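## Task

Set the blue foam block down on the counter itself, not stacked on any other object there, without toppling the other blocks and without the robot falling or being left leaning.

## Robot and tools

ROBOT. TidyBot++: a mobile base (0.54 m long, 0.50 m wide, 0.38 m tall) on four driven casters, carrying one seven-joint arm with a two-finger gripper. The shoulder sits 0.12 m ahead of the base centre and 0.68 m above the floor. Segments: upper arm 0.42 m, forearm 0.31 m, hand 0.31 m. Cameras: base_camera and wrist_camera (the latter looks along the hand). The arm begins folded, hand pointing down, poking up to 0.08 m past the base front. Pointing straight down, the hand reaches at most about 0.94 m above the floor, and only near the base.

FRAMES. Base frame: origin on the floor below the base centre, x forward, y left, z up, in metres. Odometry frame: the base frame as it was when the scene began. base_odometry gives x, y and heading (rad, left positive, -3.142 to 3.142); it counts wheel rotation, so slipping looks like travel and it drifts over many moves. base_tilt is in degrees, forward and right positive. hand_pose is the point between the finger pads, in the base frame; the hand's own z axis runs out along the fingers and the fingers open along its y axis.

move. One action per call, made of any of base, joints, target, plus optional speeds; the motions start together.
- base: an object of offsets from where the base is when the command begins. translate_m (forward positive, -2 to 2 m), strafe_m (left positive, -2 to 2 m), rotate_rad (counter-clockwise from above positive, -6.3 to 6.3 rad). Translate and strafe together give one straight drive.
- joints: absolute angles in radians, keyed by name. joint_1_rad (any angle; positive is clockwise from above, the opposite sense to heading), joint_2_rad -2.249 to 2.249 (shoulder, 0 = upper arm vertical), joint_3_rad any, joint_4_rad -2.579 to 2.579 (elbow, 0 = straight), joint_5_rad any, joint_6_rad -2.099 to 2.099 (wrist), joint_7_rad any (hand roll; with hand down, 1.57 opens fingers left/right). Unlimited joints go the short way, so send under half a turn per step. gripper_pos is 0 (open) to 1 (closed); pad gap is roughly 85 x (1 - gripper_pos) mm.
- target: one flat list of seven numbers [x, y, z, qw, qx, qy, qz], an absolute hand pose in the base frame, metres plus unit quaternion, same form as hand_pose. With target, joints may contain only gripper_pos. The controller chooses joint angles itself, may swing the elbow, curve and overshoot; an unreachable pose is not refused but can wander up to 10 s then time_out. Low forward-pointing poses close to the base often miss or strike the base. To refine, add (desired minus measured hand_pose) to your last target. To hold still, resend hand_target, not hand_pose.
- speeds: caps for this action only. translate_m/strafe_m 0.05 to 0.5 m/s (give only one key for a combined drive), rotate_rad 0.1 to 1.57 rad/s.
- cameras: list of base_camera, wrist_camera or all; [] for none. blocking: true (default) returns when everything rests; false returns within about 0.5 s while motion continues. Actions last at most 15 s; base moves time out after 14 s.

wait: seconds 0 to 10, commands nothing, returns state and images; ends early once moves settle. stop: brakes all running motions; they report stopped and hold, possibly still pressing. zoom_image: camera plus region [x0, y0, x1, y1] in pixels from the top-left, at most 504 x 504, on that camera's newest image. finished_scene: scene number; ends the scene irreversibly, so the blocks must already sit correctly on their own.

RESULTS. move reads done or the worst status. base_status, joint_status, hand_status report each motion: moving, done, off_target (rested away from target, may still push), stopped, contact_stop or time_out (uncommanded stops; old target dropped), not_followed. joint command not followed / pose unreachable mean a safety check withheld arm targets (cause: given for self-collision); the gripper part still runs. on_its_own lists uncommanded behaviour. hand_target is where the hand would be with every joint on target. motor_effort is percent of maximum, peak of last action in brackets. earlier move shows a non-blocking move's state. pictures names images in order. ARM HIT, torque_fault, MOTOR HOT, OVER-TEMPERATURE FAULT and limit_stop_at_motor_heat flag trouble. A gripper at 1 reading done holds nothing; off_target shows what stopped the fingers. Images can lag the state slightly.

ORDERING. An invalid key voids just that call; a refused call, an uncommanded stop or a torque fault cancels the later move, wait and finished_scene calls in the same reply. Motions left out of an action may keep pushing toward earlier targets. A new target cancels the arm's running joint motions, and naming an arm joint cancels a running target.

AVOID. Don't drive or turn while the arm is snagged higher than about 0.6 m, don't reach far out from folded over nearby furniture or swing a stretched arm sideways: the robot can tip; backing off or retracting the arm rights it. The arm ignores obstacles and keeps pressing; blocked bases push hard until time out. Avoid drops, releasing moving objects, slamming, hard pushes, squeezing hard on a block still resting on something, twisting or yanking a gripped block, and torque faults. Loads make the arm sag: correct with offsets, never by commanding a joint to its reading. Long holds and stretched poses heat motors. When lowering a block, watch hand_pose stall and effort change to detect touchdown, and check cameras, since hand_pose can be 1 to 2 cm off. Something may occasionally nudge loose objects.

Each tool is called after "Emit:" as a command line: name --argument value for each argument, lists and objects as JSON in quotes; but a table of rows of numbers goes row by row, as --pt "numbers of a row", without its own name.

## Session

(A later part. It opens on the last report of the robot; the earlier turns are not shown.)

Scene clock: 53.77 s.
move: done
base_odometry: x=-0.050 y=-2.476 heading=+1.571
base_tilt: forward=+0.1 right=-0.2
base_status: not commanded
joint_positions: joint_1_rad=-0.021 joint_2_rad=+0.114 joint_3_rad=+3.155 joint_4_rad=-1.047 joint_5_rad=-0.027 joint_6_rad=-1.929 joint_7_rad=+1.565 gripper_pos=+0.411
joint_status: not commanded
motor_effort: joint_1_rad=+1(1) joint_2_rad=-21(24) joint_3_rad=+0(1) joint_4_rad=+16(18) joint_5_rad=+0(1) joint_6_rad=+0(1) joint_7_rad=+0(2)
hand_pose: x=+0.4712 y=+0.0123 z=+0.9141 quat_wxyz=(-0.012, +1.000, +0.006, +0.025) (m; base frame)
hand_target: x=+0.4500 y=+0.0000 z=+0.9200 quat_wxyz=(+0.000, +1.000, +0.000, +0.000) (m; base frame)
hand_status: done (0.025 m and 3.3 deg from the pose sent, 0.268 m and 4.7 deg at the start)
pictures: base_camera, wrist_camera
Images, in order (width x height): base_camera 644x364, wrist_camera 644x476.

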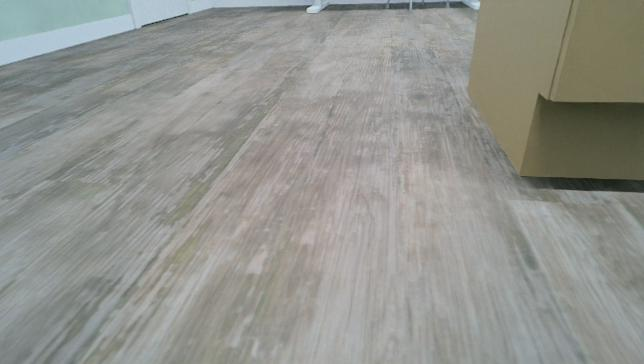

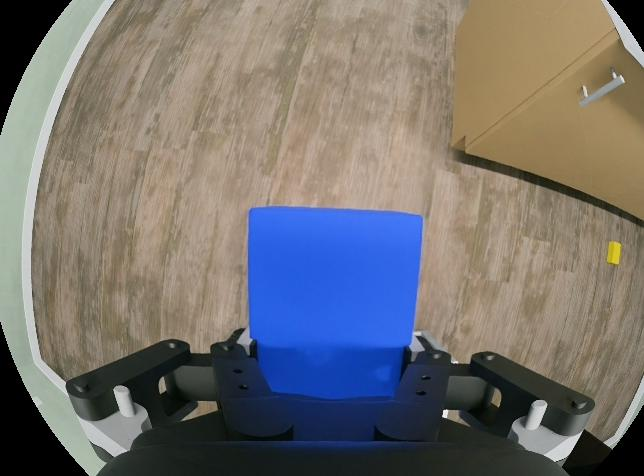

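Emit:
move --base '{"strafe_m":-0.75}' --joints '{"joint_6_rad":-0.7}'

Scene clock: 58.03 s.
move: done
base_odometry: x=+0.700 y=-2.476 heading=+1.572
base_tilt: forward=+0.2 right=-0.2
base_status: done
joint_positions: joint_1_rad=-0.021 joint_2_rad=+0.110 joint_3_rad=+3.164 joint_4_rad=-1.041 joint_5_rad=-0.027 joint_6_rad=-0.776 joint_7_rad=+1.565 gripper_pos=+0.411
joint_status: all done
motor_effort: joint_1_rad=+1(2) joint_2_rad=-26(26) joint_3_rad=+1(2) joint_4_rad=+21(22) joint_5_rad=+0(1) joint_6_rad=+8(9) joint_7_rad=+0(1)
hand_pose: x=+0.7442 y=+0.0076 z=+1.1198 quat_wxyz=(-0.014, +0.821, -0.005, +0.571) (m; base frame)
hand_target: x=+0.7500 y=-0.0025 z=+1.1484 quat_wxyz=(+0.005, +0.796, +0.000, +0.606) (m; base frame)
hand_status: not commanded
pictures: base_camera, wrist_camera
Images, in order (width x height): base_camera 644x364, wrist_camera 644x476.

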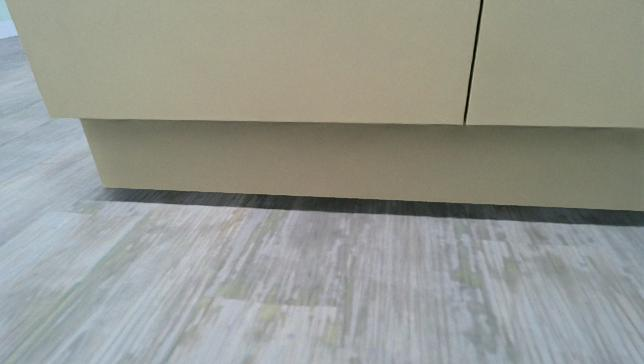

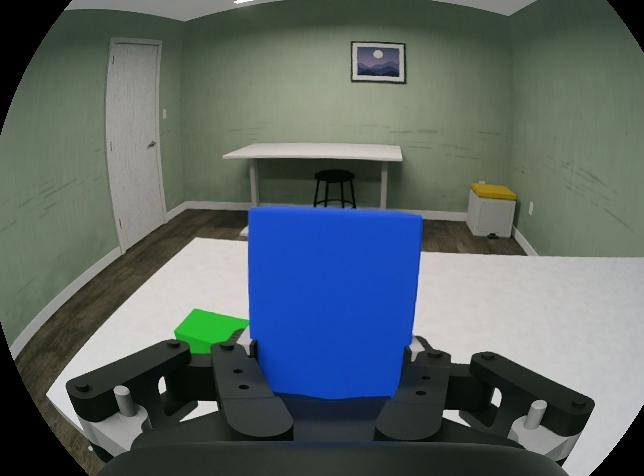

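Emit:
move --base '{"strafe_m":-0.2,"translate_m":0.25}'

Emit:
move --target '[0.55, 0.0, 0.95, 0, 1, 0, 0]'

Scene clock: 61.70 s.
move: done
base_odometry: x=+0.900 y=-2.226 heading=+1.571
base_tilt: forward=+0.2 right=-0.2
base_status: done
joint_positions: joint_1_rad=-0.021 joint_2_rad=+0.108 joint_3_rad=+3.168 joint_4_rad=-1.040 joint_5_rad=-0.027 joint_6_rad=-0.773 joint_7_rad=+1.565 gripper_pos=+0.411
joint_status: not commanded
motor_effort: joint_1_rad=+1(3) joint_2_rad=-26(30) joint_3_rad=+1(3) joint_4_rad=+21(23) joint_5_rad=+0(1) joint_6_rad=+8(9) joint_7_rad=-1(1)
hand_pose: x=+0.7436 y=+0.0053 z=+1.1222 quat_wxyz=(-0.012, +0.819, -0.006, +0.573) (m; base frame)
hand_target: x=+0.7500 y=-0.0025 z=+1.1484 quat_wxyz=(+0.005, +0.796, +0.000, +0.606) (m; base frame)
hand_status: not commanded
pictures: base_camera, wrist_camera
Images, in order (width x height): base_camera 644x364, wrist_camera 644x476.

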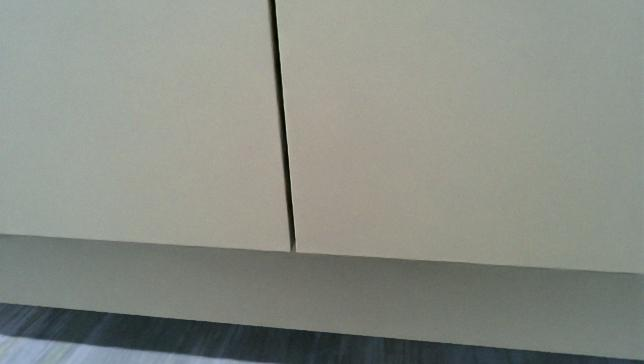

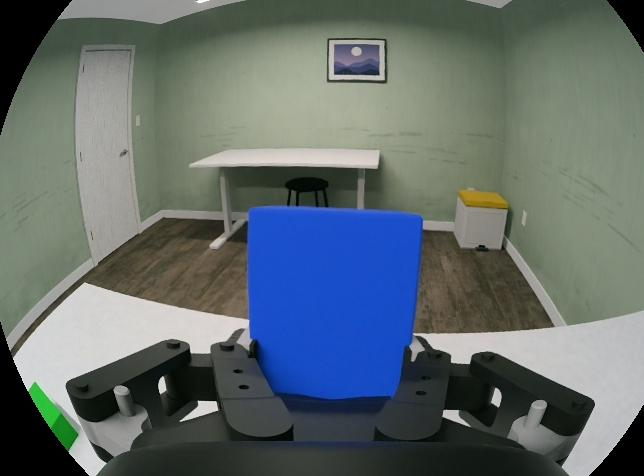

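Scene clock: 64.17 s.
move: off_target
base_odometry: x=+0.900 y=-2.226 heading=+1.571
base_tilt: forward=+0.1 right=-0.2
base_status: not commanded
joint_positions: joint_1_rad=-0.021 joint_2_rad=+0.452 joint_3_rad=+3.172 joint_4_rad=-0.396 joint_5_rad=-0.027 joint_6_rad=-2.032 joint_7_rad=+1.565 gripper_pos=+0.411
joint_status: not commanded
motor_effort: joint_1_rad=+0(2) joint_2_rad=-32(33) joint_3_rad=-1(1) joint_4_rad=+14(22) joint_5_rad=+1(1) joint_6_rad=+2(9) joint_7_rad=+0(1)
hand_pose: x=+0.6192 y=+0.0097 z=+0.9674 quat_wxyz=(-0.005, +0.991, +0.003, +0.130) (m; base frame)
hand_target: x=+0.6060 y=-0.0008 z=+0.9551 quat_wxyz=(+0.001, +0.996, +0.000, +0.090) (m; base frame)
hand_status: off_target (0.072 m and 15.0 deg from the pose sent, 0.259 m and 69.9 deg at the start; a joint's target at an end of its range on 52 of 52 steps)
pictures: base_camera, wrist_camera
Images, in order (width x height): base_camera 644x364, wrist_camera 644x476.

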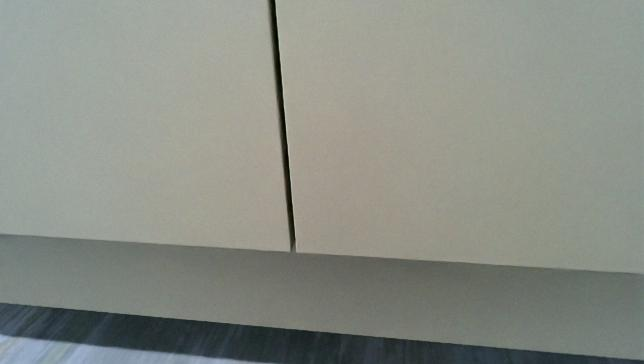

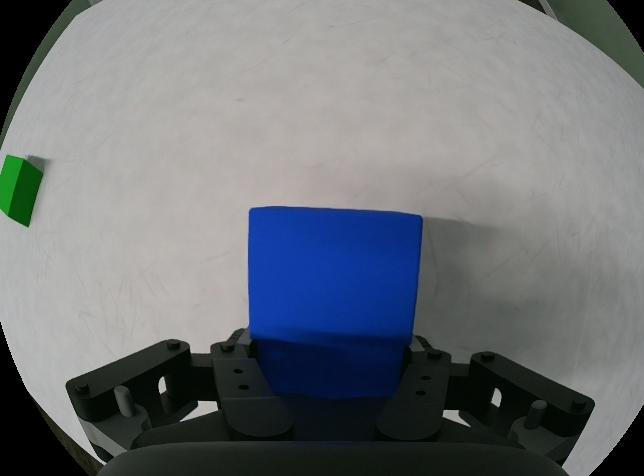

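Emit:
move --target '[0.6, 0.0, 0.88, 0, 1, 0, 0]'

Scene clock: 65.83 s.
move: off_target
base_odometry: x=+0.900 y=-2.226 heading=+1.571
base_tilt: forward=+0.2 right=-0.2
base_status: not commanded
joint_positions: joint_1_rad=-0.021 joint_2_rad=+0.416 joint_3_rad=+3.172 joint_4_rad=-0.527 joint_5_rad=-0.027 joint_6_rad=-1.992 joint_7_rad=+1.565 gripper_pos=+0.411
joint_status: not commanded
motor_effort: joint_1_rad=+1(1) joint_2_rad=-16(32) joint_3_rad=+1(1) joint_4_rad=-1(14) joint_5_rad=+1(1) joint_6_rad=-11(12) joint_7_rad=-1(1)
hand_pose: x=+0.6074 y=+0.0091 z=+0.9467 quat_wxyz=(-0.006, +0.995, +0.001, +0.103) (m; base frame)
hand_target: x=+0.6000 y=+0.0000 z=+0.8800 quat_wxyz=(+0.000, +1.000, +0.000, +0.000) (m; base frame)
hand_status: off_target (0.068 m and 11.9 deg from the pose sent, 0.090 m and 15.0 deg at the start)
pictures: base_camera, wrist_camera
Images, in order (width x height): base_camera 644x364, wrist_camera 644x476.

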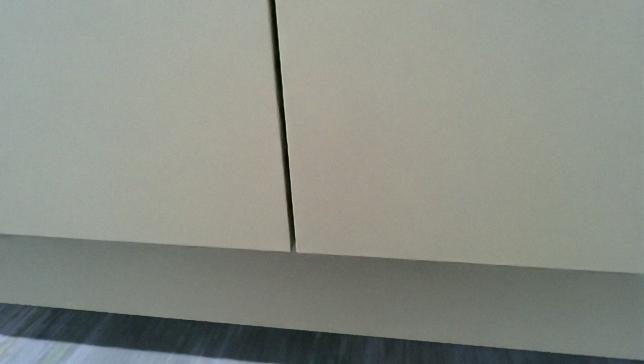

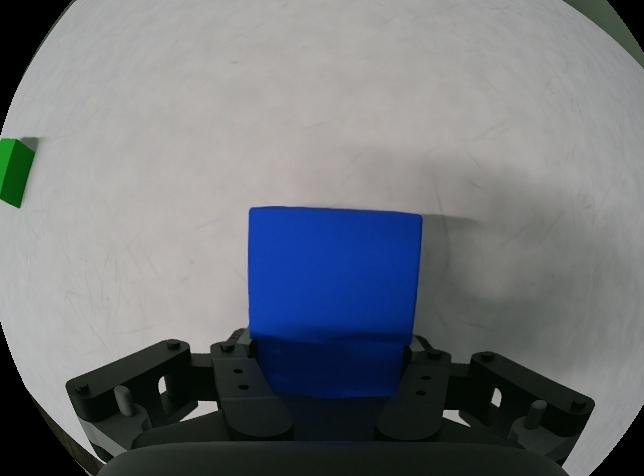

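Emit:
move --target '[0.53, 0.0, 0.935, 0, 1, 0, 0]'

Scene clock: 67.73 s.
move: off_target
base_odometry: x=+0.900 y=-2.226 heading=+1.571
base_tilt: forward=+0.2 right=-0.2
base_status: not commanded
joint_positions: joint_1_rad=-0.021 joint_2_rad=+0.348 joint_3_rad=+3.172 joint_4_rad=-0.619 joint_5_rad=-0.027 joint_6_rad=-2.050 joint_7_rad=+1.565 gripper_pos=+0.411
joint_status: not commanded
motor_effort: joint_1_rad=+0(1) joint_2_rad=-26(26) joint_3_rad=+0(1) joint_4_rad=+12(12) joint_5_rad=+1(1) joint_6_rad=-2(13) joint_7_rad=-1(1)
hand_pose: x=+0.5604 y=+0.0084 z=+0.9467 quat_wxyz=(-0.006, +0.998, +0.001, +0.062) (m; base frame)
hand_target: x=+0.5421 y=-0.0002 z=+0.9352 quat_wxyz=(+0.000, +1.000, +0.000, +0.019) (m; base frame)
hand_status: off_target (0.034 m and 7.2 deg from the pose sent, 0.079 m and 11.9 deg at the start; a joint's target at an end of its range on 23 of 23 steps)
pictures: base_camera, wrist_camera
Images, in order (width x height): base_camera 644x364, wrist_camera 644x476.

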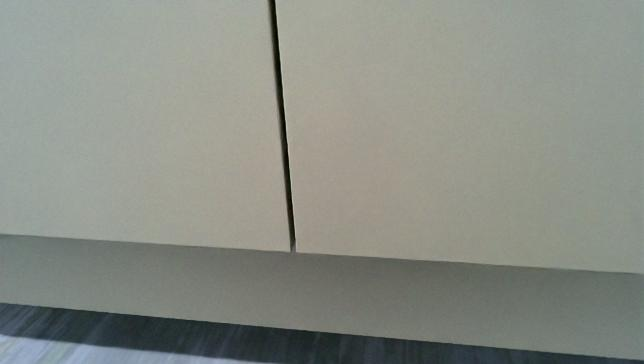

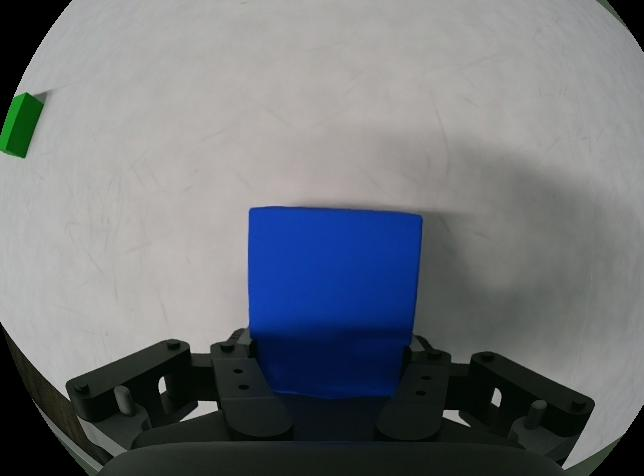

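Emit:
move --target '[0.515, 0.0, 0.925, 0, 1, 0, 0]'

Scene clock: 69.13 s.
move: off_target
base_odometry: x=+0.900 y=-2.226 heading=+1.571
base_tilt: forward=+0.2 right=-0.2
base_status: not commanded
joint_positions: joint_1_rad=-0.021 joint_2_rad=+0.271 joint_3_rad=+3.172 joint_4_rad=-0.735 joint_5_rad=-0.027 joint_6_rad=-2.050 joint_7_rad=+1.565 gripper_pos=+0.411
joint_status: not commanded
motor_effort: joint_1_rad=+0(1) joint_2_rad=-21(26) joint_3_rad=+0(0) joint_4_rad=+9(12) joint_5_rad=+0(1) joint_6_rad=-4(4) joint_7_rad=-1(2)
hand_pose: x=+0.5240 y=+0.0077 z=+0.9453 quat_wxyz=(-0.008, +0.999, +0.000, +0.043) (m; base frame)
hand_target: x=+0.5150 y=+0.0000 z=+0.9250 quat_wxyz=(+0.000, +1.000, +0.000, +0.000) (m; base frame)
hand_status: off_target (0.024 m and 5.0 deg from the pose sent, 0.051 m and 7.2 deg at the start)
pictures: base_camera, wrist_camera
Images, in order (width x height): base_camera 644x364, wrist_camera 644x476.

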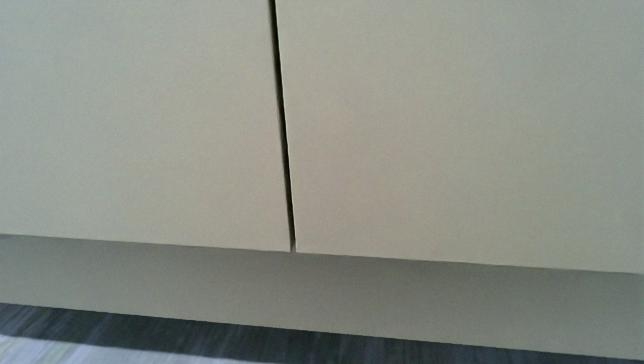

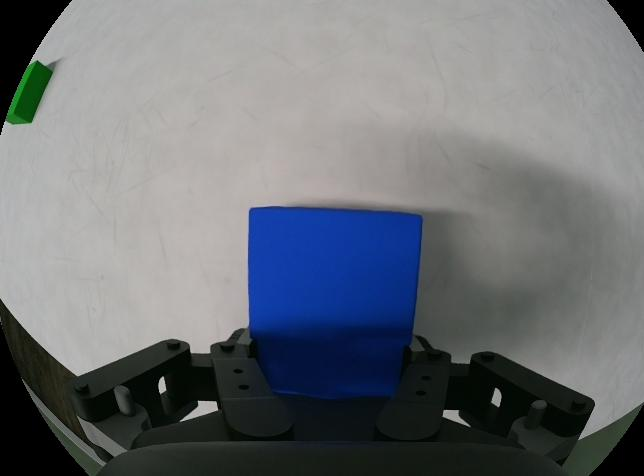

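Emit:
move --joints '{"gripper_pos":0.3}'

Emit:
move --joints '{"gripper_pos":0.0}'

Emit:
move --joints '{"joint_2_rad":0.1, "joint_4_rad":-0.7,"joint_6_rad":-1.9}'

Scene clock: 70.87 s.
move: done
base_odometry: x=+0.900 y=-2.226 heading=+1.571
base_tilt: forward=+0.2 right=-0.1
base_status: not commanded
joint_positions: joint_1_rad=-0.021 joint_2_rad=+0.277 joint_3_rad=+3.172 joint_4_rad=-0.772 joint_5_rad=-0.027 joint_6_rad=-2.050 joint_7_rad=+1.565 gripper_pos=+0.300
joint_status: all done
motor_effort: joint_1_rad=+1(1) joint_2_rad=-26(27) joint_3_rad=+0(1) joint_4_rad=+15(16) joint_5_rad=+1(1) joint_6_rad=+0(4) joint_7_rad=-1(1)
hand_pose: x=+0.5204 y=+0.0077 z=+0.9322 quat_wxyz=(-0.008, +1.000, +0.000, +0.022) (m; base frame)
hand_target: x=+0.5150 y=+0.0000 z=+0.9250 quat_wxyz=(+0.000, +1.000, +0.000, +0.000) (m; base frame)
hand_status: not commanded
pictures: base_camera, wrist_camera
Images, in order (width x height): base_camera 644x364, wrist_camera 644x476.

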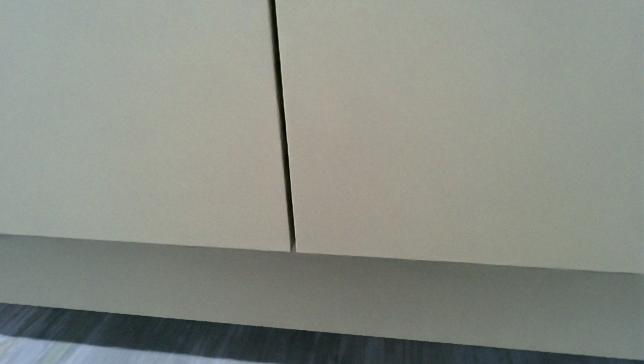

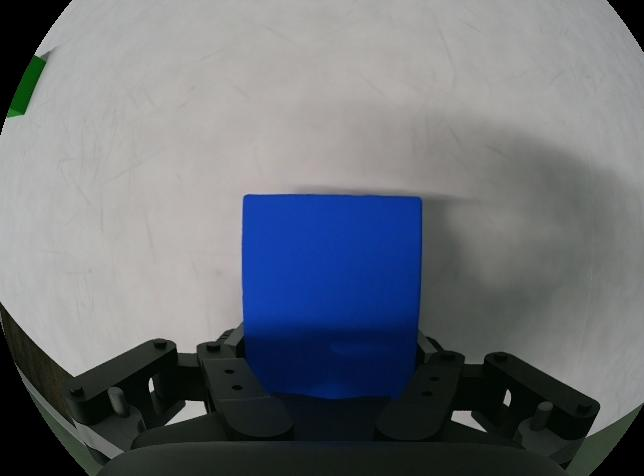

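Scene clock: 71.57 s.
move: done
base_odometry: x=+0.900 y=-2.226 heading=+1.571
base_tilt: forward=+0.2 right=-0.2
base_status: not commanded
joint_positions: joint_1_rad=-0.021 joint_2_rad=+0.277 joint_3_rad=+3.172 joint_4_rad=-0.772 joint_5_rad=-0.027 joint_6_rad=-2.050 joint_7_rad=+1.565 gripper_pos=+0.000
joint_status: all done
motor_effort: joint_1_rad=+1(1) joint_2_rad=-26(27) joint_3_rad=+0(0) joint_4_rad=+15(16) joint_5_rad=+1(1) joint_6_rad=+0(1) joint_7_rad=+0(1)
hand_pose: x=+0.5204 y=+0.0077 z=+0.9322 quat_wxyz=(-0.008, +1.000, +0.000, +0.022) (m; base frame)
hand_target: x=+0.5150 y=+0.0000 z=+0.9250 quat_wxyz=(+0.000, +1.000, +0.000, +0.000) (m; base frame)
hand_status: not commanded
pictures: base_camera, wrist_camera
Images, in order (width x height): base_camera 644x364, wrist_camera 644x476.

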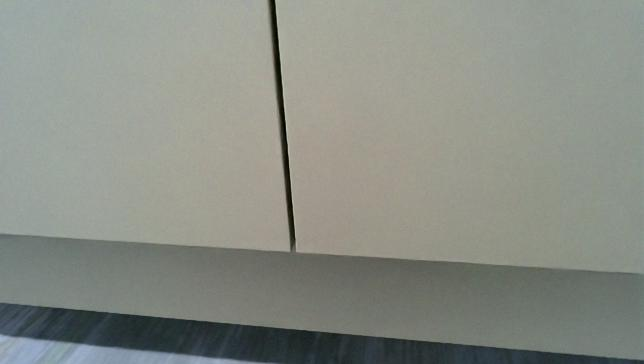

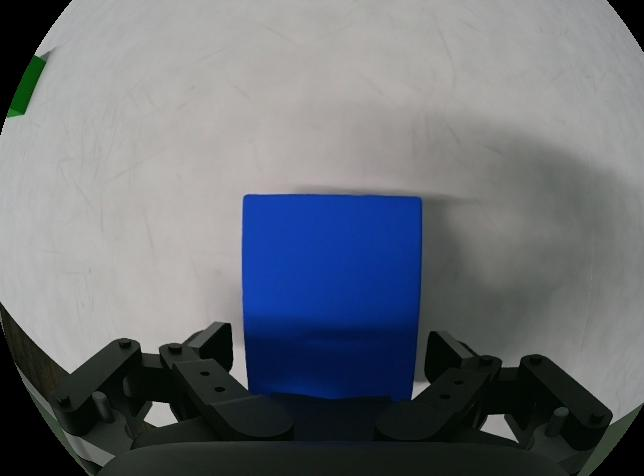

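Scene clock: 73.00 s.
move: done
base_odometry: x=+0.900 y=-2.226 heading=+1.571
base_tilt: forward=+0.1 right=-0.2
base_status: not commanded
joint_positions: joint_1_rad=-0.021 joint_2_rad=+0.089 joint_3_rad=+3.172 joint_4_rad=-0.705 joint_5_rad=-0.027 joint_6_rad=-1.972 joint_7_rad=+1.565 gripper_pos=+0.000
joint_status: all done
motor_effort: joint_1_rad=+1(1) joint_2_rad=-18(30) joint_3_rad=+0(1) joint_4_rad=+15(17) joint_5_rad=+0(1) joint_6_rad=+3(4) joint_7_rad=-1(1)
hand_pose: x=+0.4953 y=+0.0067 z=+1.0316 quat_wxyz=(-0.010, +0.982, +0.001, +0.187) (m; base frame)
hand_target: x=+0.5200 y=-0.0018 z=+1.0380 quat_wxyz=(+0.000, +0.976, +0.000, +0.219) (m; base frame)
hand_status: not commanded
pictures: base_camera, wrist_camera
Images, in order (width x height): base_camera 644x364, wrist_camera 644x476.

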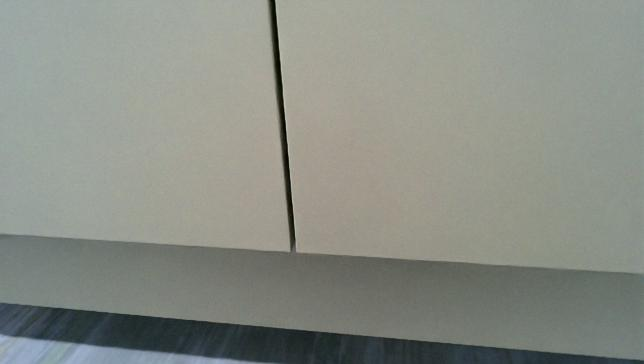

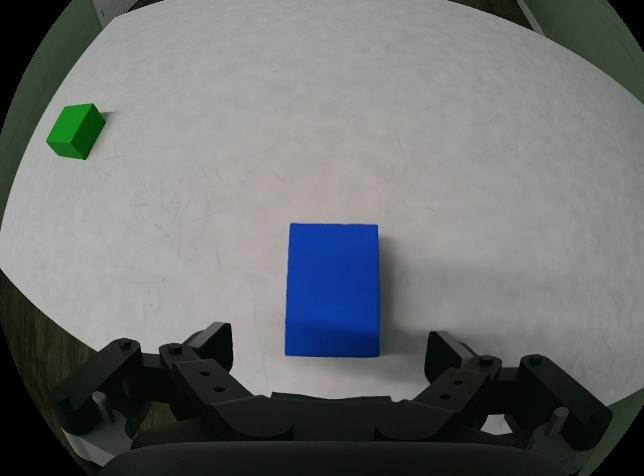

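Placed well.

Emit:
finished_scene --scene 1

The scene is finished: the task was done.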